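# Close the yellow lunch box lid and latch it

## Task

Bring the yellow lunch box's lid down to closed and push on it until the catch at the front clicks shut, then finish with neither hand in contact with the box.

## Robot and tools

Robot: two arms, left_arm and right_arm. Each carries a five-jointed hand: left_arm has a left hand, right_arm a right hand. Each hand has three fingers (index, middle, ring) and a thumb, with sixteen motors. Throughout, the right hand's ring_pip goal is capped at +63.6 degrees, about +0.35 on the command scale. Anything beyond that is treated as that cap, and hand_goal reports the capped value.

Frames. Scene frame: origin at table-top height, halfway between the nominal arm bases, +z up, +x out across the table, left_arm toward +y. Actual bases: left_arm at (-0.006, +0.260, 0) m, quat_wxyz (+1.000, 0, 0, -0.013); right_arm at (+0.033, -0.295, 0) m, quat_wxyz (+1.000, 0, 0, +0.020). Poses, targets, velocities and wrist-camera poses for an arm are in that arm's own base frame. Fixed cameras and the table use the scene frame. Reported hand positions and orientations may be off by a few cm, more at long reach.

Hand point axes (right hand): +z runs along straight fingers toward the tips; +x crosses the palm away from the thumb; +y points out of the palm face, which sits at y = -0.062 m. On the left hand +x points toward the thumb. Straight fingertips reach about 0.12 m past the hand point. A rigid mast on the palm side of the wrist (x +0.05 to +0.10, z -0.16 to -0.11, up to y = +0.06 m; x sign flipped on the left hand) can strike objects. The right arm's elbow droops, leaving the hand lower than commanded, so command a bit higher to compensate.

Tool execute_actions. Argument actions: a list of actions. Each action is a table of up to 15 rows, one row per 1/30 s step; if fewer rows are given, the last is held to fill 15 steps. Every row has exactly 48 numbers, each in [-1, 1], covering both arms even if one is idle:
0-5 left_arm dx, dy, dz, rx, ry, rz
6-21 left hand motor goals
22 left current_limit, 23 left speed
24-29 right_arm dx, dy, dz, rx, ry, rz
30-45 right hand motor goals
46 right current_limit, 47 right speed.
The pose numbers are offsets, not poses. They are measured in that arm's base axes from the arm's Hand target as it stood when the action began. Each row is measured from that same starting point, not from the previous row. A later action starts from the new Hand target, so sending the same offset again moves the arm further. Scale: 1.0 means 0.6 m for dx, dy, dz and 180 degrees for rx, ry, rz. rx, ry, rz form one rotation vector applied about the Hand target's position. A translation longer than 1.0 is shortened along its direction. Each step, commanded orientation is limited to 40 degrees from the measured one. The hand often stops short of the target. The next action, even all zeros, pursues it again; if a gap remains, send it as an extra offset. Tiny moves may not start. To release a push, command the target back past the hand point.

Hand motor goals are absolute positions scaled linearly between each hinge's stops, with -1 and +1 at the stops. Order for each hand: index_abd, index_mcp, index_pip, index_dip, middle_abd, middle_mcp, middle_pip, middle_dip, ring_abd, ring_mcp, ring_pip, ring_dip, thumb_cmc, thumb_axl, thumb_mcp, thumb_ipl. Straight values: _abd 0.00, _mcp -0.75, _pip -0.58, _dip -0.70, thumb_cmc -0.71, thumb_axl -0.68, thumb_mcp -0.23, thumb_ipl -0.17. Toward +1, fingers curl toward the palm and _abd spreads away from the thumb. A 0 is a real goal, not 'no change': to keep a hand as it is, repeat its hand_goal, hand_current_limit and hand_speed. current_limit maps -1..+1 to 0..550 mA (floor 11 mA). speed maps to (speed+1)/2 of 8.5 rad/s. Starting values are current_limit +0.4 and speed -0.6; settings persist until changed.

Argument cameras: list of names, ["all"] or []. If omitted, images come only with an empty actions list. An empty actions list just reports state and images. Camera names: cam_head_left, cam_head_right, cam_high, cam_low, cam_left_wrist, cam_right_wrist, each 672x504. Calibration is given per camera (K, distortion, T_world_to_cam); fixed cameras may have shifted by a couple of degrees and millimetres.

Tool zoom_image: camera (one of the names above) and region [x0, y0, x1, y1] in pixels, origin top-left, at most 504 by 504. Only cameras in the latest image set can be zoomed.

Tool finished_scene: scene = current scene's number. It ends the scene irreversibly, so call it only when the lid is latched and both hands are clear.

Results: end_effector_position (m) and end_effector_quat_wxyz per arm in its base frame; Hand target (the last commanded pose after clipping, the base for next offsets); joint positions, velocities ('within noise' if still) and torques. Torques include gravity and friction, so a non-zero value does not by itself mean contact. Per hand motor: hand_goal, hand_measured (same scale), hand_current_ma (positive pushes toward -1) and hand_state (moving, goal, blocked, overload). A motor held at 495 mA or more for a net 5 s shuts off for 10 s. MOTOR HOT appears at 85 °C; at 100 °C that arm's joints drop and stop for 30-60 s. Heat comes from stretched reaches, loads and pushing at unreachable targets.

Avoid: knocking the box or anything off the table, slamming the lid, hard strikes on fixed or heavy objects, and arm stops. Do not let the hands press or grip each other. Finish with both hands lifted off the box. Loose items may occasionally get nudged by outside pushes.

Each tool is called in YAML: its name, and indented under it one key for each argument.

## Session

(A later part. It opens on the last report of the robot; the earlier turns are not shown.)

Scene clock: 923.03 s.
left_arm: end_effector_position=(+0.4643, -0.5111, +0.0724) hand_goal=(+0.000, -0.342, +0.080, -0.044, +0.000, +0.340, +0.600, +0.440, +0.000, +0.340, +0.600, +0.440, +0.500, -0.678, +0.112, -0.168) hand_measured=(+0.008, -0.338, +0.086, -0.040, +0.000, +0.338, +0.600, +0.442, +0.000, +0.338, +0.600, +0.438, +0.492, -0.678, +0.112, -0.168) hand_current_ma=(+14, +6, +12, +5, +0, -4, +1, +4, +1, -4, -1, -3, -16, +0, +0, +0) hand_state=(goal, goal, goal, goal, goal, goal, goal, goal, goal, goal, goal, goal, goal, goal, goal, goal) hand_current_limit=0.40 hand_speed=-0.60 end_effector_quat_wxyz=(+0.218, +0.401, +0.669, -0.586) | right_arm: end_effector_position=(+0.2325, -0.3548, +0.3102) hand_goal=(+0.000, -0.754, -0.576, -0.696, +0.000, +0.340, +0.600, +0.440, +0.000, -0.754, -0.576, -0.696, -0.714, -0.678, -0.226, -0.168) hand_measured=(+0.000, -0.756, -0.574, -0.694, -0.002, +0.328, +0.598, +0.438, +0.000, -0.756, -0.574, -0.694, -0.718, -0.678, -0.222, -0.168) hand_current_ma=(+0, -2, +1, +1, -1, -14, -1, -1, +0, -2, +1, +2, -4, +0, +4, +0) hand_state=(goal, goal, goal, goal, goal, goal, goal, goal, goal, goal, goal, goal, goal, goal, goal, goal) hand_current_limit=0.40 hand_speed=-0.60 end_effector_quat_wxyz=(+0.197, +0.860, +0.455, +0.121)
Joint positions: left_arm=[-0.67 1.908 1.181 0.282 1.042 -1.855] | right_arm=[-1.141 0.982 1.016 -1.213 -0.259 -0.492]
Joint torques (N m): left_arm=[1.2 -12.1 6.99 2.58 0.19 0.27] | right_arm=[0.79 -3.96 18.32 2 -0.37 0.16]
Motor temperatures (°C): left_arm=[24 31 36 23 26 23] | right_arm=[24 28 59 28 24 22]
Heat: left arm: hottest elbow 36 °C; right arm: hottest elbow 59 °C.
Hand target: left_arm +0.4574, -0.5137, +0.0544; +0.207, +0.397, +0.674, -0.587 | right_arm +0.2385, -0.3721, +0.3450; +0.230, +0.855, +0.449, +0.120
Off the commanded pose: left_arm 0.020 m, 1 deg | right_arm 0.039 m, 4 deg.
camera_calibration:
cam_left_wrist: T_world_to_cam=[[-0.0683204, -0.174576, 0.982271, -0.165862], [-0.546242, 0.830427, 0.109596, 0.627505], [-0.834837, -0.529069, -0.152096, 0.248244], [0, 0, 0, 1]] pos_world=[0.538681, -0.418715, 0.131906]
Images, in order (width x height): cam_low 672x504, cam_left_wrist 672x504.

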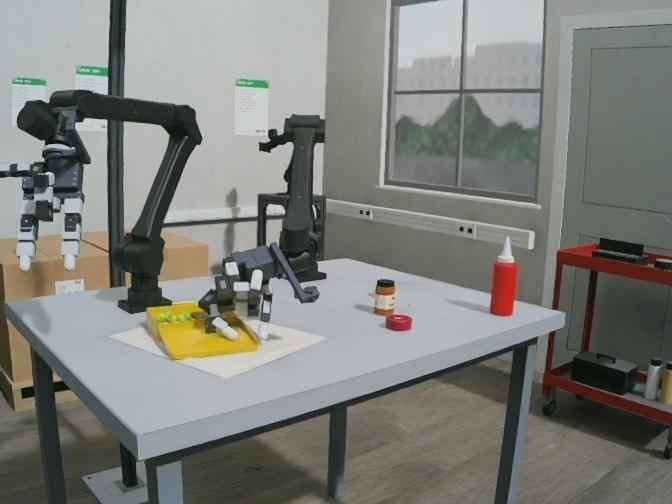

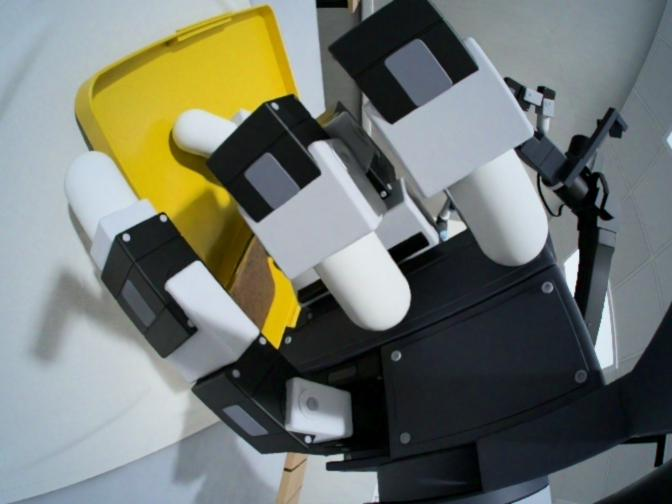

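execute_actions:
  actions:
    - [[0.02,-0.004,0.04,0,0,0,0,-0.342,0.08,-0.0435,0,0.34,0.6,0.44,0,0.34,0.6,0.44,0.5,-0.678,0.112,-0.168,0.4,-0.6,0,0,0,0,0,0,0,-0.754,-0.576,-0.696,0,0.34,0.6,0.44,0,-0.754,-0.576,-0.696,-0.714,-0.678,-0.226,-0.168,0.4,-0.6]]
    - [[0.02,0,-0.02,0,0,0,0,-0.342,0.08,-0.0435,0,0.34,0.6,0.44,0,0.34,0.6,0.44,0.5,-0.678,0.112,-0.168,0.4,-0.6,0,0,0,0,0,0,0,-0.754,-0.576,-0.696,0,0.34,0.6,0.44,0,-0.754,-0.576,-0.696,-0.714,-0.678,-0.226,-0.168,0.4,-0.6]]
    - [[0,0,-0.03,0,0,0,0,-0.342,0.08,-0.0435,0,0.34,0.6,0.44,0,0.34,0.6,0.44,0.5,-0.678,0.112,-0.168,0.4,-0.6,0,0,0,0,0,0,0,-0.754,-0.576,-0.696,0,0.34,0.6,0.44,0,-0.754,-0.576,-0.696,-0.714,-0.678,-0.226,-0.168,0.4,-0.6]]
  cameras: ["cam_low","cam_left_wrist"]

zoom_image:
  camera: "cam_left_wrist"
  region: [0, 0, 300, 300]

zoom_image:
  camera: "cam_low"
  region: [140, 260, 310, 380]

Scene clock: 938.07 s.
left_arm: end_effector_position=(+0.4710, -0.5143, +0.0683) hand_goal=(+0.000, -0.342, +0.080, -0.044, +0.000, +0.340, +0.600, +0.440, +0.000, +0.340, +0.600, +0.440, +0.500, -0.678, +0.112, -0.168) hand_measured=(+0.016, -0.342, +0.090, -0.040, +0.000, +0.338, +0.600, +0.442, +0.000, +0.338, +0.600, +0.438, +0.492, -0.678, +0.112, -0.168) hand_current_ma=(+33, +0, +21, +7, +0, -4, +1, +4, +1, -4, -1, -3, -16, +0, +0, +0) hand_state=(goal, goal, goal, goal, goal, goal, goal, goal, goal, goal, goal, goal, goal, goal, goal, goal) hand_current_limit=0.40 hand_speed=-0.60 end_effector_quat_wxyz=(+0.211, +0.403, +0.667, -0.590) | right_arm: end_effector_position=(+0.2325, -0.3548, +0.3102) hand_goal=(+0.000, -0.754, -0.576, -0.696, +0.000, +0.340, +0.600, +0.440, +0.000, -0.754, -0.576, -0.696, -0.714, -0.678, -0.226, -0.168) hand_measured=(+0.000, -0.756, -0.574, -0.694, -0.002, +0.328, +0.598, +0.438, +0.000, -0.756, -0.574, -0.694, -0.718, -0.678, -0.222, -0.168) hand_current_ma=(+0, -2, +1, +1, -1, -14, -1, -1, +0, -2, +1, +2, -4, +0, +4, +0) hand_state=(goal, goal, goal, goal, goal, goal, goal, goal, goal, goal, goal, goal, goal, goal, goal, goal) hand_current_limit=0.40 hand_speed=-0.60 end_effector_quat_wxyz=(+0.197, +0.860, +0.455, +0.121)
Joint positions: left_arm=[-0.663 1.933 1.212 0.262 1.064 -1.847] | right_arm=[-1.141 0.982 1.016 -1.213 -0.259 -0.492]
Joint torques (N m): left_arm=[2.73 -10.75 9.98 1.98 0.17 0.33] | right_arm=[0.79 -3.9 18.33 2 -0.37 0.16]
Motor temperatures (°C): left_arm=[24 31 35 23 26 23] | right_arm=[24 28 59 28 24 22]
Heat: left arm: hottest elbow 35 °C; right arm: hottest elbow 59 °C.
Hand target: left_arm +0.4815, -0.5161, +0.0486; +0.207, +0.397, +0.674, -0.587 | right_arm +0.2385, -0.3721, +0.3450; +0.230, +0.855, +0.449, +0.120
Off the commanded pose: left_arm 0.023 m, 1 deg | right_arm 0.039 m, 4 deg.
camera_calibration:
cam_left_wrist: T_world_to_cam=[[-0.0627149, -0.173026, 0.982918, -0.163827], [-0.533454, 0.838178, 0.11351, 0.631859], [-0.843501, -0.517223, -0.144868, 0.261231], [0, 0, 0, 1]] pos_world=[0.547142, -0.422842, 0.12715]
Images, in order (width x height): cam_low 672x504, cam_left_wrist 672x504.

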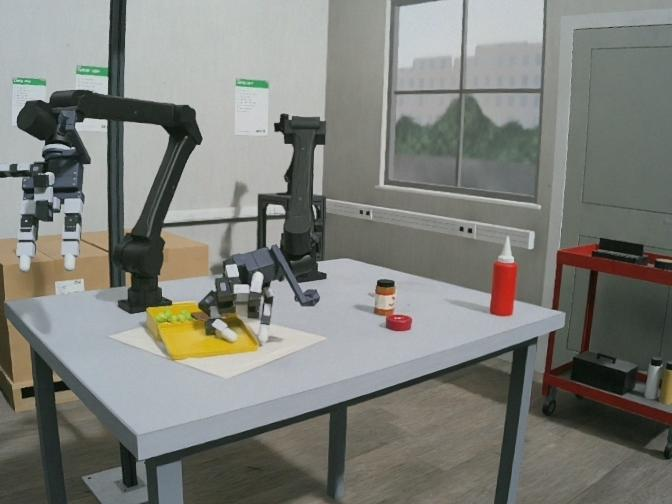

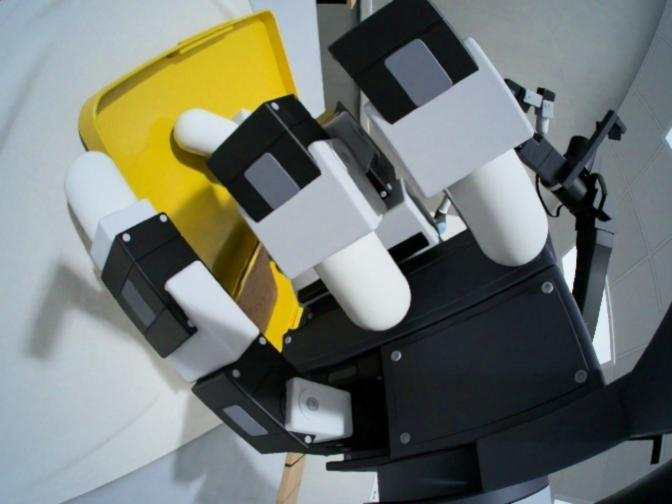

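Scaled by 1.680 from the camera's 672x504 image, which has a finer 960x720 frame.

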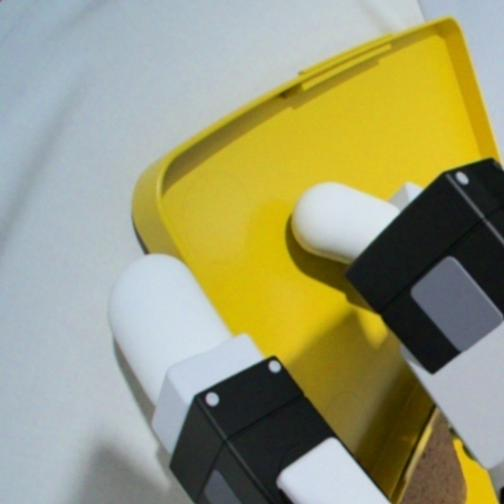

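Scaled by 2.965 from the camera's 672x504 image, which has a finer 960x720 frame.

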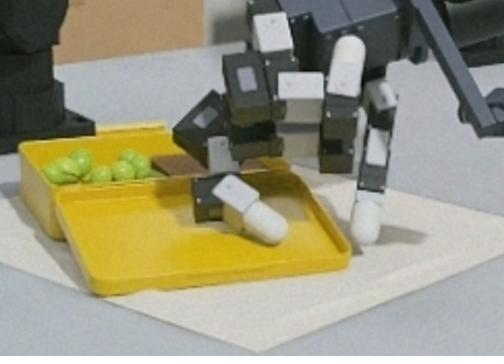

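execute_actions:
  actions:
    - [[-0.01,0,0.02,0,0,0,0,-0.15,0.08,-0.0435,0,0.34,0.6,0.44,0,0.34,0.6,0.44,0.5,-0.678,0.16,-0.168,0.4,-0.8,0,0,0,0,0,0,0,-0.754,-0.576,-0.696,0,0.34,0.6,0.44,0,-0.754,-0.576,-0.696,-0.714,-0.678,-0.226,-0.168,0.4,-0.6]]
    - [[0,0,0,0,0,0,0,0.2,0.08,-0.0435,0,0.34,0.6,0.44,0,0.34,0.6,0.44,0.5,-0.678,0.281,-0.168,0.4,-0.8,0,0,0,0,0,0,0,-0.754,-0.576,-0.696,0,0.34,0.6,0.44,0,-0.754,-0.576,-0.696,-0.714,-0.678,-0.226,-0.168,0.4,-0.6]]
    - [[0,0,0,0,0,0,0,0.2,0.08,-0.0435,0,0.34,0.6,0.44,0,0.34,0.6,0.44,0.5,-0.678,0.281,-0.168,0.4,-0.8,0,0,0,0,0,0,0,-0.754,-0.576,-0.696,0,0.34,0.6,0.44,0,-0.754,-0.576,-0.696,-0.714,-0.678,-0.226,-0.168,0.4,-0.6]]
  cameras: ["cam_low","cam_left_wrist"]

zoom_image:
  camera: "cam_left_wrist"
  region: [0, 0, 300, 300]

zoom_image:
  camera: "cam_low"
  region: [140, 260, 310, 380]

Scene clock: 955.50 s.
left_arm: end_effector_position=(+0.4748, -0.5118, +0.0679) hand_goal=(+0.000, +0.200, +0.080, -0.044, +0.000, +0.340, +0.600, +0.440, +0.000, +0.340, +0.600, +0.440, +0.500, -0.678, +0.280, -0.168) hand_measured=(+0.028, -0.058, +0.064, -0.044, +0.000, +0.338, +0.600, +0.442, +0.000, +0.338, +0.600, +0.438, +0.490, -0.682, +0.192, -0.190) hand_current_ma=(+61, -385, -38, +1, +0, -4, +1, +4, +1, -4, -1, -3, -19, -7, -385, -78) hand_state=(blocked, blocked, goal, goal, goal, goal, goal, goal, goal, goal, goal, goal, goal, goal, blocked, blocked) hand_current_limit=0.40 hand_speed=-0.80 end_effector_quat_wxyz=(+0.215, +0.401, +0.670, -0.587) | right_arm: end_effector_position=(+0.2325, -0.3548, +0.3102) hand_goal=(+0.000, -0.754, -0.576, -0.696, +0.000, +0.340, +0.600, +0.440, +0.000, -0.754, -0.576, -0.696, -0.714, -0.678, -0.226, -0.168) hand_measured=(+0.000, -0.756, -0.574, -0.694, -0.002, +0.328, +0.598, +0.438, +0.000, -0.756, -0.574, -0.694, -0.718, -0.678, -0.222, -0.168) hand_current_ma=(+0, -2, +1, +1, -1, -14, -1, -1, +0, -2, +1, +2, -4, +0, +4, +0) hand_state=(goal, goal, goal, goal, goal, goal, goal, goal, goal, goal, goal, goal, goal, goal, goal, goal) hand_current_limit=0.40 hand_speed=-0.60 end_effector_quat_wxyz=(+0.197, +0.860, +0.455, +0.121)
Joint positions: left_arm=[-0.659 1.933 1.212 0.262 1.054 -1.846] | right_arm=[-1.141 0.982 1.016 -1.213 -0.259 -0.492]
Joint torques (N m): left_arm=[1.9 -12.86 9.28 1.44 0.29 0.28] | right_arm=[0.79 -3.96 18.33 2 -0.37 0.15]
Motor temperatures (°C): left_arm=[24 30 37 23 26 23] | right_arm=[24 28 60 28 24 22]
Heat: left arm: hottest elbow 37 °C; right arm: hottest elbow 60 °C.
Hand target: left_arm +0.4755, -0.5161, +0.0606; +0.207, +0.397, +0.674, -0.587 | right_arm +0.2385, -0.3721, +0.3450; +0.230, +0.855, +0.449, +0.120
Off the commanded pose: left_arm 0.008 m, 1 deg | right_arm 0.039 m, 4 deg.
camera_calibration:
cam_left_wrist: T_world_to_cam=[[-0.0641534, -0.176732, 0.982166, -0.163867], [-0.544017, 0.831287, 0.114049, 0.633416], [-0.836618, -0.526999, -0.149475, 0.2577], [0, 0, 0, 1]] pos_world=[0.549673, -0.419703, 0.127224]
Images, in order (width x height): cam_low 672x504, cam_left_wrist 672x504.

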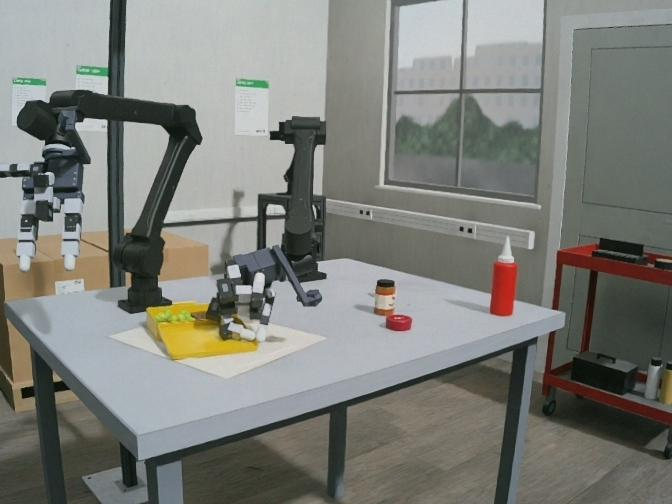

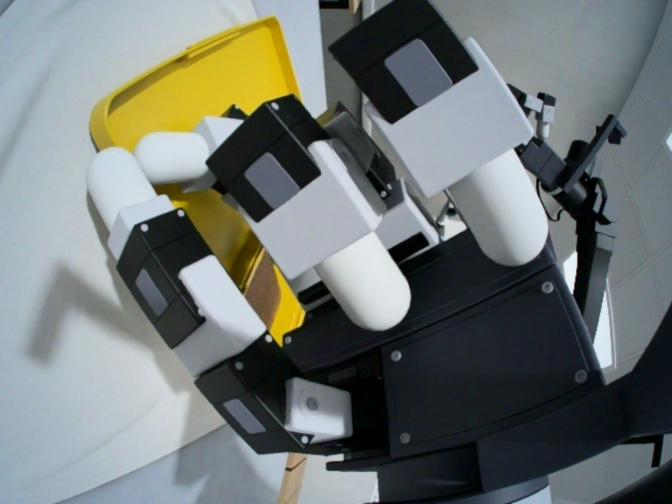

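Scaled by 1.680 from the camera's 672x504 image, which has a finer 960x720 frame.

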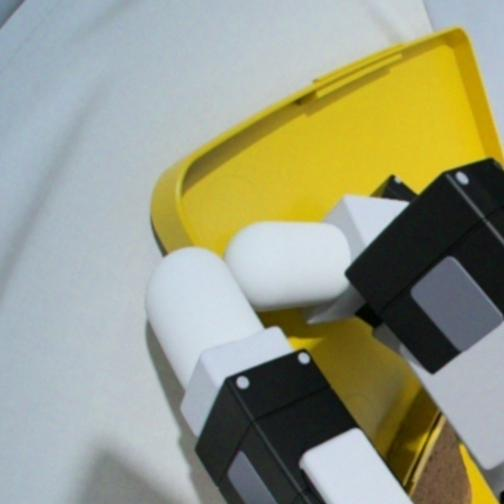

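Scaled by 2.965 from the camera's 672x504 image, which has a finer 960x720 frame.

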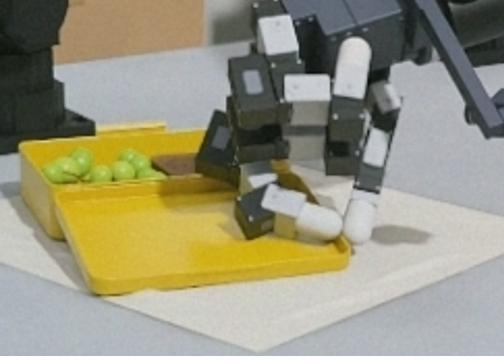

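execute_actions:
  actions:
    - [[0,0.0,0.045,0,0,0,0,0.2,0.08,-0.0435,0,0.34,0.6,0.44,0,0.34,0.6,0.44,0.5,-0.678,0.281,-0.168,0.4,-0.8,0,0,0,0,0,0,0,-0.754,-0.576,-0.696,0,0.34,0.6,0.44,0,-0.754,-0.576,-0.696,-0.714,-0.678,-0.226,-0.168,0.4,-0.6]]
    - [[0,0.0,0.035,-0.0067,-0.0345,-0.0081,0,0.2,0.08,-0.0435,0,0.34,0.6,0.44,0,0.34,0.6,0.44,0.5,-0.678,0.281,-0.168,0.4,-0.8,0,0,0,0,0,0,0,-0.754,-0.576,-0.696,0,0.34,0.6,0.44,0,-0.754,-0.576,-0.696,-0.714,-0.678,-0.226,-0.168,0.4,-0.6]]
  cameras: ["cam_low","cam_left_wrist"]

zoom_image:
  camera: "cam_low"
  region: [140, 260, 310, 380]

Scene clock: 982.30 s.
left_arm: end_effector_position=(+0.4743, -0.5085, +0.0853) hand_goal=(+0.000, +0.200, +0.080, -0.044, +0.000, +0.340, +0.600, +0.440, +0.000, +0.340, +0.600, +0.440, +0.500, -0.678, +0.280, -0.168) hand_measured=(+0.008, -0.052, +0.060, -0.046, +0.000, +0.338, +0.600, +0.442, +0.000, +0.338, +0.600, +0.438, +0.486, -0.684, +0.192, -0.190) hand_current_ma=(+14, -385, -49, -4, +0, -4, +1, +4, +1, -4, -1, -3, -30, -11, -385, -83) hand_state=(goal, blocked, blocked, goal, goal, goal, goal, goal, goal, goal, goal, goal, goal, goal, blocked, blocked) hand_current_limit=0.40 hand_speed=-0.80 end_effector_quat_wxyz=(+0.227, +0.424, +0.662, -0.574) | right_arm: end_effector_position=(+0.2325, -0.3548, +0.3102) hand_goal=(+0.000, -0.754, -0.576, -0.696, +0.000, +0.340, +0.600, +0.440, +0.000, -0.754, -0.576, -0.696, -0.714, -0.678, -0.226, -0.168) hand_measured=(+0.000, -0.756, -0.574, -0.694, -0.002, +0.328, +0.598, +0.438, +0.000, -0.756, -0.574, -0.694, -0.718, -0.678, -0.222, -0.168) hand_current_ma=(+0, -2, +1, +1, -1, -14, -1, -1, +0, -2, +1, +2, -4, +0, +4, +0) hand_state=(goal, goal, goal, goal, goal, goal, goal, goal, goal, goal, goal, goal, goal, goal, goal, goal) hand_current_limit=0.40 hand_speed=-0.60 end_effector_quat_wxyz=(+0.197, +0.860, +0.455, +0.121)
Joint positions: left_arm=[-0.659 1.892 1.212 0.184 1.051 -1.755] | right_arm=[-1.141 0.982 1.016 -1.213 -0.259 -0.492]
Joint torques (N m): left_arm=[1.38 -16.15 9.51 1.37 0.31 0.4] | right_arm=[0.79 -3.9 18.33 2 -0.37 0.16]
Motor temperatures (°C): left_arm=[24 30 38 23 25 23] | right_arm=[24 28 60 28 24 22]
Heat: left arm: hottest elbow 38 °C; right arm: hottest elbow 60 °C.
Hand target: left_arm +0.4755, -0.5161, +0.1086; +0.240, +0.435, +0.651, -0.574 | right_arm +0.2385, -0.3721, +0.3450; +0.230, +0.855, +0.449, +0.120
Off the commanded pose: left_arm 0.025 m, 2 deg | right_arm 0.039 m, 4 deg.
camera_calibration:
cam_left_wrist: T_world_to_cam=[[-0.124015, -0.182506, 0.975352, -0.154358], [-0.53516, 0.840035, 0.0891404, 0.630767], [-0.835598, -0.510914, -0.201847, 0.273882], [0, 0, 0, 1]] pos_world=[0.547274, -0.418107, 0.149609]
Images, in order (width x height): cam_low 672x504, cam_left_wrist 672x504.

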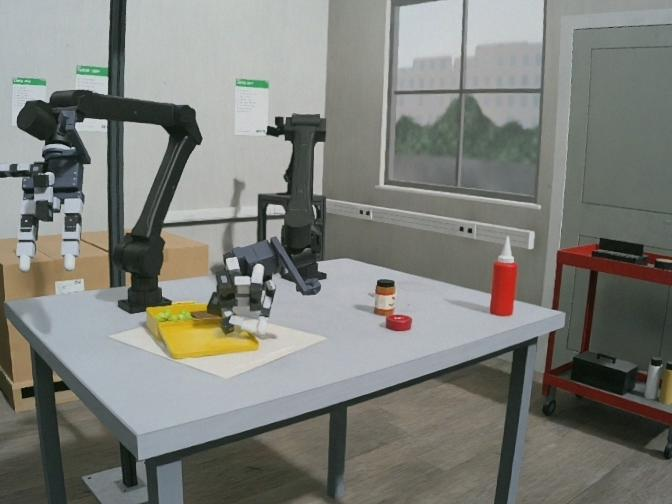

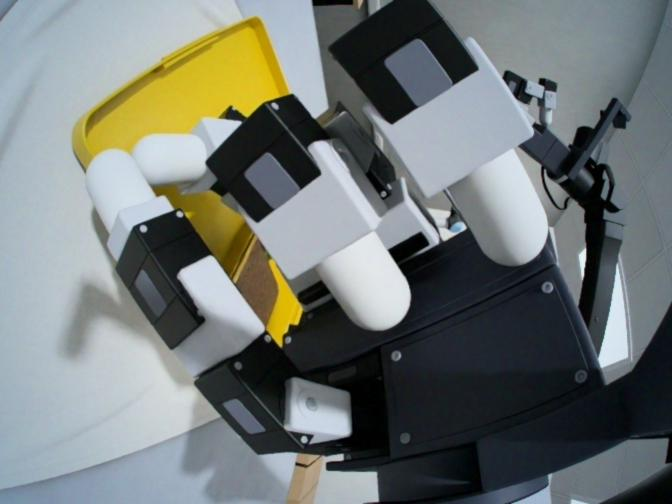

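Scaled by 2.965 from the camera's 672x504 image, which has a finer 960x720 frame.

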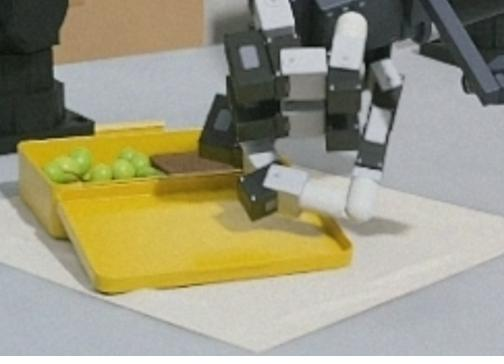

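execute_actions:
  actions:
    - [[0,0,-0.02,0.0067,0.0345,0.0081,0,-0.342,0.08,-0.0435,0,0.34,0.6,0.44,0,0.34,0.6,0.44,0.5,-0.678,0.112,-0.168,0.4,-0.6,0,0,0,0,0,0,0,-0.754,-0.576,-0.696,0,0.34,0.6,0.44,0,-0.754,-0.576,-0.696,-0.714,-0.678,-0.226,-0.168,0.4,-0.6]]
    - [[0,0,-0.035,0,0,0,0,-0.342,0.08,-0.0435,0,0.34,0.6,0.44,0,0.34,0.6,0.44,0.5,-0.678,0.112,-0.168,0.4,-0.6,0,0,0,0,0,0,0,-0.754,-0.576,-0.696,0,0.34,0.6,0.44,0,-0.754,-0.576,-0.696,-0.714,-0.678,-0.226,-0.168,0.4,-0.6]]
    - [[0,0,-0.035,0,0,0,0,-0.342,0.08,-0.0435,0,0.34,0.6,0.44,0,0.34,0.6,0.44,0.5,-0.678,0.112,-0.168,0.4,-0.6,0,0,0,0,0,0,0,-0.754,-0.576,-0.696,0,0.34,0.6,0.44,0,-0.754,-0.576,-0.696,-0.714,-0.678,-0.226,-0.168,0.4,-0.6]]
  cameras: ["cam_low","cam_left_wrist"]

zoom_image:
  camera: "cam_left_wrist"
  region: [0, 0, 300, 300]

zoom_image:
  camera: "cam_low"
  region: [140, 260, 310, 380]

Scene clock: 1004.07 s.
left_arm: end_effector_position=(+0.4739, -0.5111, +0.0689) hand_goal=(+0.000, -0.342, +0.080, -0.044, +0.000, +0.340, +0.600, +0.440, +0.000, +0.340, +0.600, +0.440, +0.500, -0.678, +0.112, -0.168) hand_measured=(+0.008, -0.342, +0.086, -0.042, +0.000, +0.338, +0.600, +0.442, +0.000, +0.338, +0.600, +0.438, +0.486, -0.684, +0.114, -0.170) hand_current_ma=(+13, +0, +10, +2, +0, -4, +1, +4, +1, -4, -1, -3, -29, -11, +2, -5) hand_state=(goal, goal, goal, goal, goal, goal, goal, goal, goal, goal, goal, goal, goal, goal, goal, goal) hand_current_limit=0.40 hand_speed=-0.60 end_effector_quat_wxyz=(+0.213, +0.400, +0.671, -0.586) | right_arm: end_effector_position=(+0.2325, -0.3548, +0.3102) hand_goal=(+0.000, -0.754, -0.576, -0.696, +0.000, +0.340, +0.600, +0.440, +0.000, -0.754, -0.576, -0.696, -0.714, -0.678, -0.226, -0.168) hand_measured=(+0.000, -0.756, -0.574, -0.694, -0.002, +0.328, +0.598, +0.438, +0.000, -0.756, -0.574, -0.694, -0.718, -0.678, -0.222, -0.168) hand_current_ma=(+0, -2, +1, +1, -1, -14, -1, -1, +0, -2, +1, +2, -4, +0, +4, +0) hand_state=(goal, goal, goal, goal, goal, goal, goal, goal, goal, goal, goal, goal, goal, goal, goal, goal) hand_current_limit=0.40 hand_speed=-0.60 end_effector_quat_wxyz=(+0.197, +0.860, +0.455, +0.121)
Joint positions: left_arm=[-0.659 1.929 1.212 0.252 1.055 -1.843] | right_arm=[-1.141 0.982 1.016 -1.213 -0.259 -0.492]
Joint torques (N m): left_arm=[1.73 -11.87 8.98 2.26 0.3 0.26] | right_arm=[0.73 -3.9 18.33 1.99 -0.37 0.15]
Motor temperatures (°C): left_arm=[24 30 38 23 25 23] | right_arm=[24 28 60 28 24 22]
Heat: left arm: hottest elbow 38 °C; right arm: hottest elbow 60 °C.
Hand target: left_arm +0.4755, -0.5160, +0.0545; +0.207, +0.397, +0.674, -0.587 | right_arm +0.2385, -0.3721, +0.3450; +0.230, +0.855, +0.449, +0.120
Off the commanded pose: left_arm 0.015 m, 1 deg | right_arm 0.039 m, 4 deg.
camera_calibration:
cam_left_wrist: T_world_to_cam=[[-0.0612359, -0.180014, 0.981756, -0.167829], [-0.54295, 0.831352, 0.11857, 0.631401], [-0.837529, -0.525784, -0.148647, 0.258531], [0, 0, 0, 1]] pos_world=[0.549069, -0.419197, 0.128332]
Images, in order (width x height): cam_low 672x504, cam_left_wrist 672x504.

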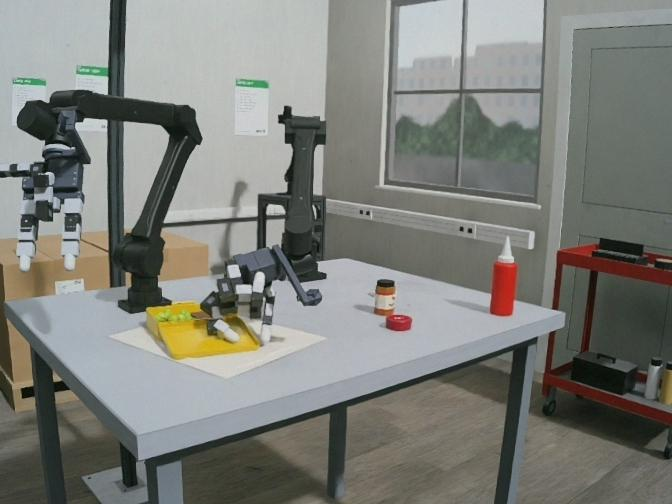

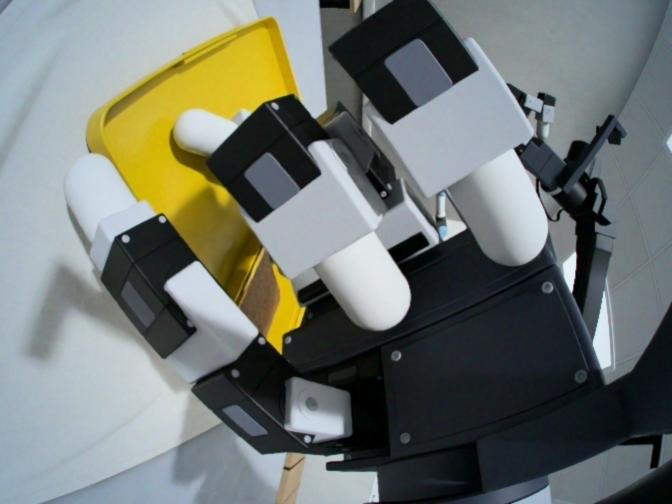

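Scaled by 1.680 from the camera's 672x504 image, which has a finer 960x720 frame.

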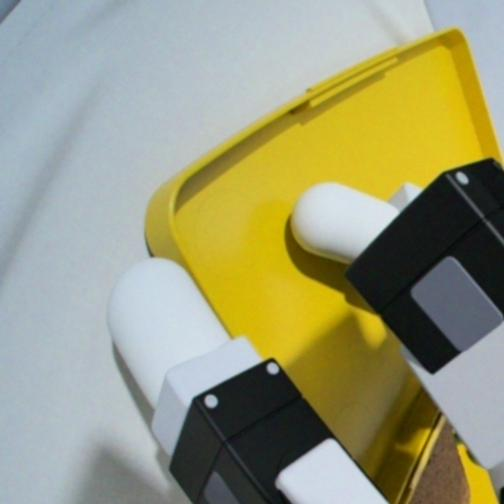

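Scaled by 2.965 from the camera's 672x504 image, which has a finer 960x720 frame.

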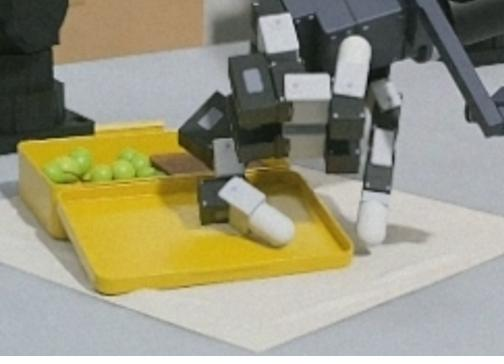

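execute_actions:
  actions:
    - [[0,0,-0.012,0,0,0,0,-0.2,0.08,-0.0435,0,0.34,0.6,0.44,0,0.34,0.6,0.44,0.5,-0.678,0.13,-0.168,0.4,-0.8,0,0,0,0,0,0,0,-0.754,-0.576,-0.696,0,0.34,0.6,0.44,0,-0.754,-0.576,-0.696,-0.714,-0.678,-0.226,-0.168,0.4,-0.6]]
    - [[0,0,-0.01,0,0,0,0,-0.1,0.08,-0.0435,0,0.34,0.6,0.44,0,0.34,0.6,0.44,0.5,-0.678,0.15,-0.168,0.4,-0.8,0,0,0,0,0,0,0,-0.754,-0.576,-0.696,0,0.34,0.6,0.44,0,-0.754,-0.576,-0.696,-0.714,-0.678,-0.226,-0.168,0.4,-0.6]]
    - [[0,0,0,0,0,0,0,-0.1,0.08,-0.0435,0,0.34,0.6,0.44,0,0.34,0.6,0.44,0.5,-0.678,0.15,-0.168,0.4,-0.8,0,0,0,0,0,0,0,-0.754,-0.576,-0.696,0,0.34,0.6,0.44,0,-0.754,-0.576,-0.696,-0.714,-0.678,-0.226,-0.168,0.4,-0.6]]
  cameras: ["cam_low","cam_left_wrist"]

zoom_image:
  camera: "cam_left_wrist"
  region: [50, 50, 250, 250]

Scene clock: 1018.60 s.
left_arm: end_effector_position=(+0.4756, -0.5148, +0.0664) hand_goal=(+0.000, -0.100, +0.080, -0.044, +0.000, +0.340, +0.600, +0.440, +0.000, +0.340, +0.600, +0.440, +0.500, -0.678, +0.150, -0.168) hand_measured=(+0.020, -0.126, +0.080, -0.042, +0.000, +0.338, +0.600, +0.442, +0.000, +0.338, +0.600, +0.438, +0.486, -0.684, +0.128, -0.172) hand_current_ma=(+41, -71, +0, +2, +0, -4, +1, +4, +1, -4, -1, -3, -29, -11, -76, -8) hand_state=(blocked, blocked, goal, goal, goal, goal, goal, goal, goal, goal, goal, goal, goal, goal, blocked, goal) hand_current_limit=0.40 hand_speed=-0.80 end_effector_quat_wxyz=(+0.220, +0.405, +0.665, -0.588) | right_arm: end_effector_position=(+0.2325, -0.3548, +0.3102) hand_goal=(+0.000, -0.754, -0.576, -0.696, +0.000, +0.340, +0.600, +0.440, +0.000, -0.754, -0.576, -0.696, -0.714, -0.678, -0.226, -0.168) hand_measured=(+0.000, -0.756, -0.574, -0.694, -0.002, +0.328, +0.598, +0.438, +0.000, -0.756, -0.574, -0.694, -0.718, -0.678, -0.222, -0.168) hand_current_ma=(+0, -2, +1, +1, -1, -14, -1, -1, +0, -2, +1, +2, -4, +0, +4, +0) hand_state=(goal, goal, goal, goal, goal, goal, goal, goal, goal, goal, goal, goal, goal, goal, goal, goal) hand_current_limit=0.40 hand_speed=-0.60 end_effector_quat_wxyz=(+0.197, +0.860, +0.455, +0.121)
Joint positions: left_arm=[-0.661 1.942 1.212 0.286 1.056 -1.843] | right_arm=[-1.141 0.982 1.016 -1.213 -0.259 -0.492]
Joint torques (N m): left_arm=[1.96 -11.22 8.29 2.15 0.2 0.27] | right_arm=[0.79 -3.9 18.32 1.99 -0.38 0.15]
Motor temperatures (°C): left_arm=[24 30 38 23 25 23] | right_arm=[24 28 61 28 24 22]
Heat: left arm: hottest elbow 38 °C; right arm: hottest elbow 61 °C.
Hand target: left_arm +0.4754, -0.5161, +0.0412; +0.207, +0.397, +0.674, -0.587 | right_arm +0.2385, -0.3721, +0.3450; +0.230, +0.855, +0.449, +0.120
Off the commanded pose: left_arm 0.025 m, 2 deg | right_arm 0.039 m, 4 deg.
camera_calibration:
cam_left_wrist: T_world_to_cam=[[-0.0781068, -0.166355, 0.982968, -0.150923], [-0.541692, 0.834817, 0.0982393, 0.638143], [-0.83694, -0.524792, -0.155318, 0.258299], [0, 0, 0, 1]] pos_world=[0.55007, -0.422286, 0.12578]
Images, in order (width x height): cam_low 672x504, cam_left_wrist 672x504.

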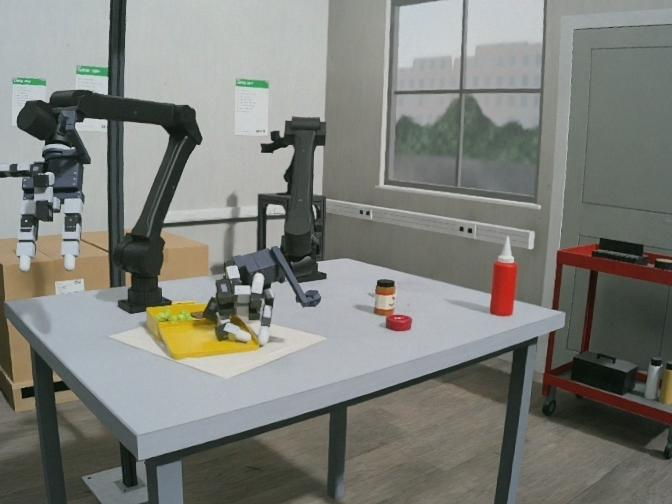

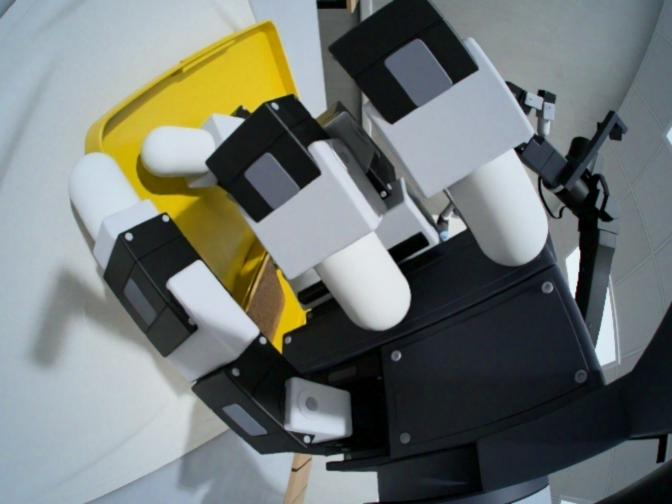

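Scaled by 2.520 from the camera's 672x504 image, which has a finer 960x720 frame.

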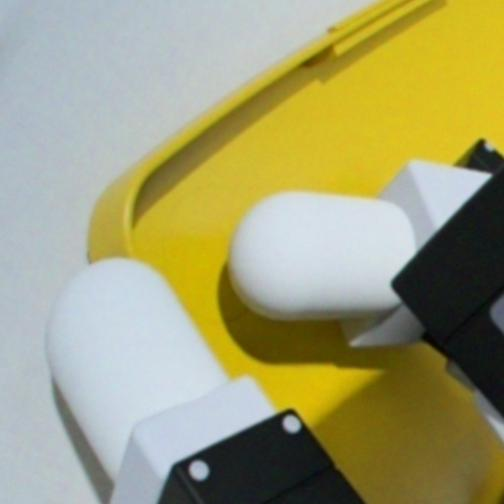

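execute_actions:
  actions:
    - [[0,0,0,0,0,0,0,0.05,0.08,-0.0435,0,0.34,0.6,0.44,0,0.34,0.6,0.44,0.5,-0.678,0.2,-0.168,0.4,-0.85,0,0,0,0,0,0,0,-0.754,-0.576,-0.696,0,0.34,0.6,0.44,0,-0.754,-0.576,-0.696,-0.714,-0.678,-0.226,-0.168,0.4,-0.6]]
    - [[0,0,0,0,0,0,0,0.15,0.08,-0.0435,0,0.34,0.6,0.44,0,0.34,0.6,0.44,0.5,-0.678,0.25,-0.168,0.4,-0.85,0,0,0,0,0,0,0,-0.754,-0.576,-0.696,0,0.34,0.6,0.44,0,-0.754,-0.576,-0.696,-0.714,-0.678,-0.226,-0.168,0.4,-0.6]]
    - [[0,0,0,0,0,0,0,0.15,0.08,-0.0435,0,0.34,0.6,0.44,0,0.34,0.6,0.44,0.5,-0.678,0.25,-0.168,0.4,-0.85,0,0,0,0,0,0,0,-0.754,-0.576,-0.696,0,0.34,0.6,0.44,0,-0.754,-0.576,-0.696,-0.714,-0.678,-0.226,-0.168,0.4,-0.6]]
  cameras: ["cam_low","cam_left_wrist"]

zoom_image:
  camera: "cam_left_wrist"
  region: [50, 50, 250, 250]

zoom_image:
  camera: "cam_low"
  region: [180, 290, 310, 380]

Scene clock: 1027.20 s.
left_arm: end_effector_position=(+0.4761, -0.5144, +0.0659) hand_goal=(+0.000, +0.150, +0.080, -0.044, +0.000, +0.340, +0.600, +0.440, +0.000, +0.340, +0.600, +0.440, +0.500, -0.678, +0.250, -0.168) hand_measured=(+0.026, +0.004, +0.062, -0.044, +0.000, +0.338, +0.600, +0.442, +0.000, +0.338, +0.600, +0.438, +0.486, -0.684, +0.146, -0.186) hand_current_ma=(+59, -385, -40, +0, +0, -4, +1, +4, +1, -4, -1, -3, -29, -11, -385, -61) hand_state=(blocked, blocked, goal, goal, goal, goal, goal, goal, goal, goal, goal, goal, goal, goal, blocked, goal) hand_current_limit=0.40 hand_speed=-0.85 end_effector_quat_wxyz=(+0.220, +0.405, +0.665, -0.588) | right_arm: end_effector_position=(+0.2325, -0.3548, +0.3102) hand_goal=(+0.000, -0.754, -0.576, -0.696, +0.000, +0.340, +0.600, +0.440, +0.000, -0.754, -0.576, -0.696, -0.714, -0.678, -0.226, -0.168) hand_measured=(+0.000, -0.756, -0.574, -0.694, -0.002, +0.328, +0.598, +0.438, +0.000, -0.756, -0.574, -0.694, -0.718, -0.678, -0.222, -0.168) hand_current_ma=(+0, -2, +1, +1, -1, -14, -1, -1, +0, -2, +1, +2, -4, +0, +4, +0) hand_state=(goal, goal, goal, goal, goal, goal, goal, goal, goal, goal, goal, goal, goal, goal, goal, goal) hand_current_limit=0.40 hand_speed=-0.60 end_effector_quat_wxyz=(+0.197, +0.860, +0.455, +0.121)
Joint positions: left_arm=[-0.66 1.943 1.212 0.287 1.056 -1.843] | right_arm=[-1.141 0.982 1.016 -1.213 -0.259 -0.492]
Joint torques (N m): left_arm=[2.02 -11.34 8.31 2.13 0.21 0.27] | right_arm=[0.79 -3.9 18.32 1.99 -0.37 0.16]
Motor temperatures (°C): left_arm=[24 30 38 23 25 23] | right_arm=[24 28 61 28 24 22]
Heat: left arm: hottest elbow 38 °C; right arm: hottest elbow 61 °C.
Hand target: left_arm +0.4754, -0.5161, +0.0411; +0.207, +0.397, +0.675, -0.587 | right_arm +0.2385, -0.3721, +0.3450; +0.230, +0.855, +0.449, +0.120
Off the commanded pose: left_arm 0.025 m, 2 deg | right_arm 0.039 m, 4 deg.
camera_calibration:
cam_left_wrist: T_world_to_cam=[[-0.0777156, -0.166773, 0.982928, -0.150819], [-0.542591, 0.834186, 0.0986359, 0.63825], [-0.836394, -0.525662, -0.155319, 0.258114], [0, 0, 0, 1]] pos_world=[0.550473, -0.421891, 0.12538]
Images, in order (width x height): cam_low 672x504, cam_left_wrist 672x504.

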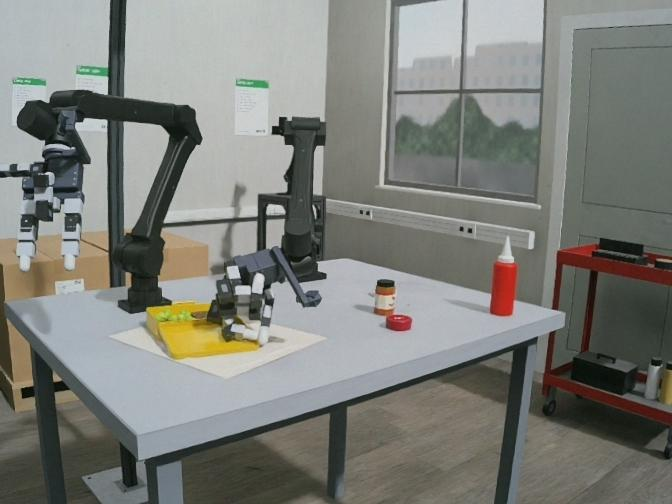

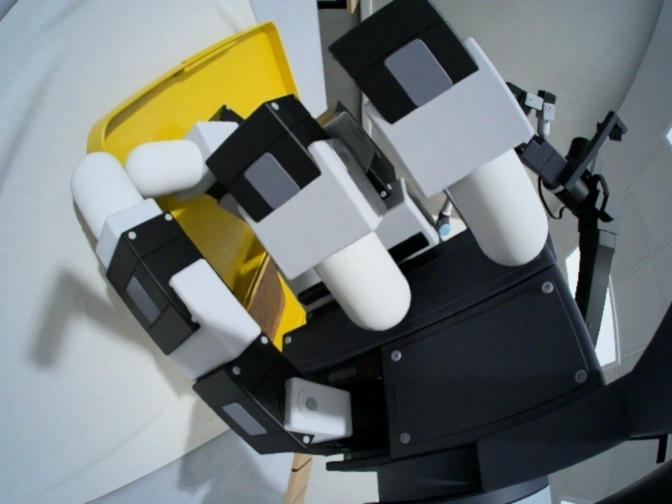

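Scaled by 2.520 from the camera's 672x504 image, which has a finer 960x720 frame.

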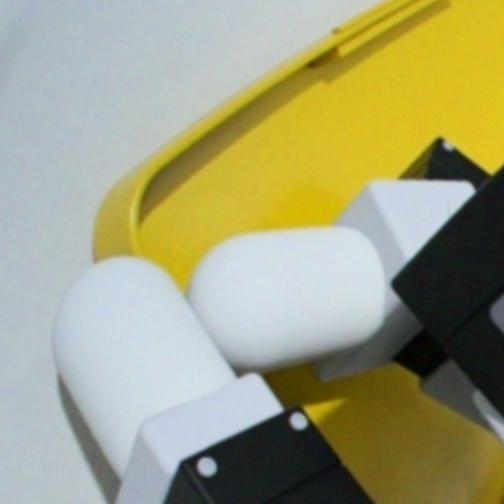

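Scaled by 3.877 from the camera's 672x504 image, which has a finer 960x720 frame.

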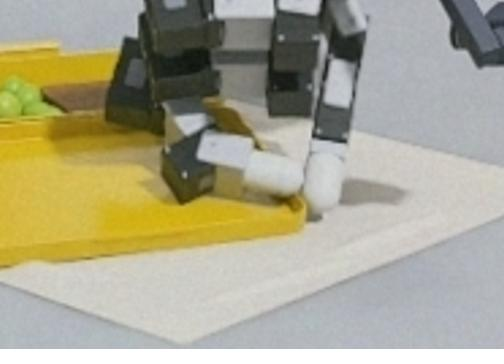

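execute_actions:
  actions:
    - [[0,0,0.05,0,0,0,0,-0.25,0.08,-0.0435,0,0.34,0.6,0.44,0,0.34,0.6,0.44,0.5,-0.678,-0.135,0.254,0.4,-0.6,0,0,0,0,0,0,0,-0.754,-0.576,-0.696,0,0.34,0.6,0.44,0,-0.754,-0.576,-0.696,-0.714,-0.678,-0.226,-0.168,0.4,-0.6]]
    - [[0,0,0.01,0,0,0,0,-0.25,0.08,-0.0435,0,0.34,0.6,0.44,0,0.34,0.6,0.44,0.5,-0.678,-0.135,0.254,0.4,-0.6,0,0,0,0,0,0,0,-0.754,-0.576,-0.696,0,0.34,0.6,0.44,0,-0.754,-0.576,-0.696,-0.714,-0.678,-0.226,-0.168,0.4,-0.6]]
    - [[0,0,-0.04,0,0,0,0,-0.25,0.08,-0.0435,0,0.34,0.6,0.44,0,0.34,0.6,0.44,0.5,-0.678,-0.135,0.254,0.4,-0.6,0,0,0,0,0,0,0,-0.754,-0.576,-0.696,0,0.34,0.6,0.44,0,-0.754,-0.576,-0.696,-0.714,-0.678,-0.226,-0.168,0.4,-0.6]]
  cameras: ["cam_low","cam_left_wrist"]

zoom_image:
  camera: "cam_left_wrist"
  region: [50, 50, 250, 250]

zoom_image:
  camera: "cam_low"
  region: [180, 290, 310, 380]

Scene clock: 1066.97 s.
left_arm: end_effector_position=(+0.4760, -0.5104, +0.0674) hand_goal=(+0.000, -0.250, +0.080, -0.044, +0.000, +0.340, +0.600, +0.440, +0.000, +0.340, +0.600, +0.440, +0.500, -0.678, -0.136, +0.254) hand_measured=(+0.026, -0.218, +0.094, -0.040, +0.000, +0.338, +0.600, +0.442, +0.000, +0.338, +0.600, +0.438, +0.486, -0.682, -0.134, +0.250) hand_current_ma=(+56, +95, +32, +6, +0, -4, +1, +4, +1, -4, -1, -3, -29, -9, +5, -7) hand_state=(blocked, blocked, goal, goal, goal, goal, goal, goal, goal, goal, goal, goal, goal, goal, goal, goal) hand_current_limit=0.40 hand_speed=-0.60 end_effector_quat_wxyz=(+0.216, +0.401, +0.671, -0.584) | right_arm: end_effector_position=(+0.2325, -0.3548, +0.3102) hand_goal=(+0.000, -0.754, -0.576, -0.696, +0.000, +0.340, +0.600, +0.440, +0.000, -0.754, -0.576, -0.696, -0.714, -0.678, -0.226, -0.168) hand_measured=(+0.000, -0.756, -0.574, -0.694, -0.002, +0.328, +0.598, +0.438, +0.000, -0.756, -0.574, -0.694, -0.718, -0.678, -0.222, -0.168) hand_current_ma=(+0, -2, +1, +1, -1, -14, -1, -1, +0, -2, +1, +2, -4, +0, +4, +0) hand_state=(goal, goal, goal, goal, goal, goal, goal, goal, goal, goal, goal, goal, goal, goal, goal, goal) hand_current_limit=0.40 hand_speed=-0.60 end_effector_quat_wxyz=(+0.197, +0.860, +0.455, +0.121)
Joint positions: left_arm=[-0.657 1.932 1.212 0.254 1.05 -1.836] | right_arm=[-1.141 0.982 1.016 -1.213 -0.259 -0.492]
Joint torques (N m): left_arm=[1.67 -11.99 8.92 2.3 0.48 0.21] | right_arm=[0.79 -3.9 18.32 2 -0.37 0.15]
Motor temperatures (°C): left_arm=[24 30 37 23 25 23] | right_arm=[23 28 61 28 24 22]
Heat: left arm: hottest elbow 37 °C; right arm: hottest elbow 61 °C.
Hand target: left_arm +0.4754, -0.5161, +0.0532; +0.207, +0.397, +0.674, -0.587 | right_arm +0.2385, -0.3721, +0.3450; +0.230, +0.855, +0.449, +0.120
Off the commanded pose: left_arm 0.015 m, 1 deg | right_arm 0.039 m, 4 deg.
camera_calibration:
cam_left_wrist: T_world_to_cam=[[-0.0676794, -0.181087, 0.981136, -0.163572], [-0.547184, 0.829037, 0.115269, 0.633182], [-0.834272, -0.529061, -0.155197, 0.257693], [0, 0, 0, 1]] pos_world=[0.550383, -0.418217, 0.127493]
Images, in order (width x height): cam_low 672x504, cam_left_wrist 672x504.

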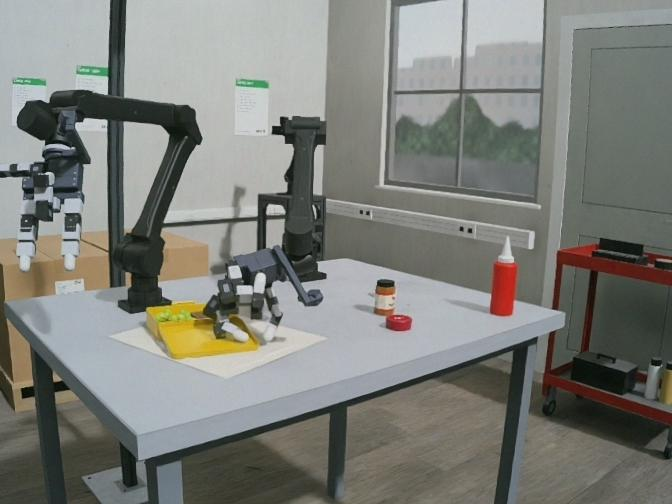

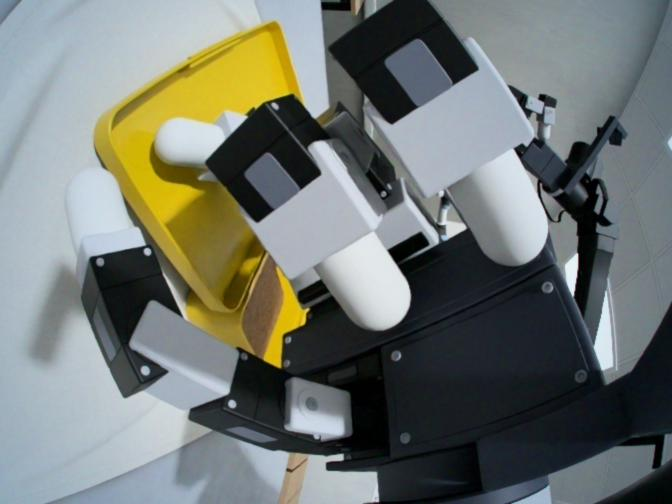

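Scaled by 2.520 from the camera's 672x504 image, which has a finer 960x720 frame.

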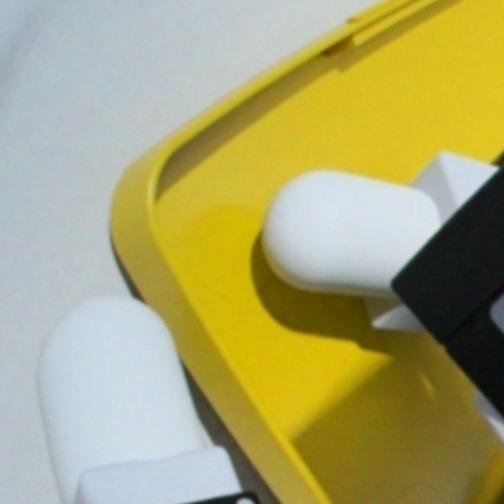

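Scaled by 3.877 from the camera's 672x504 image, which has a finer 960x720 frame.

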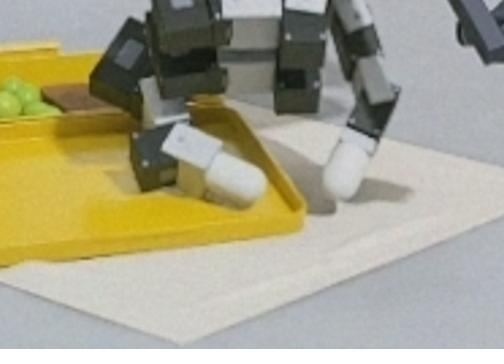

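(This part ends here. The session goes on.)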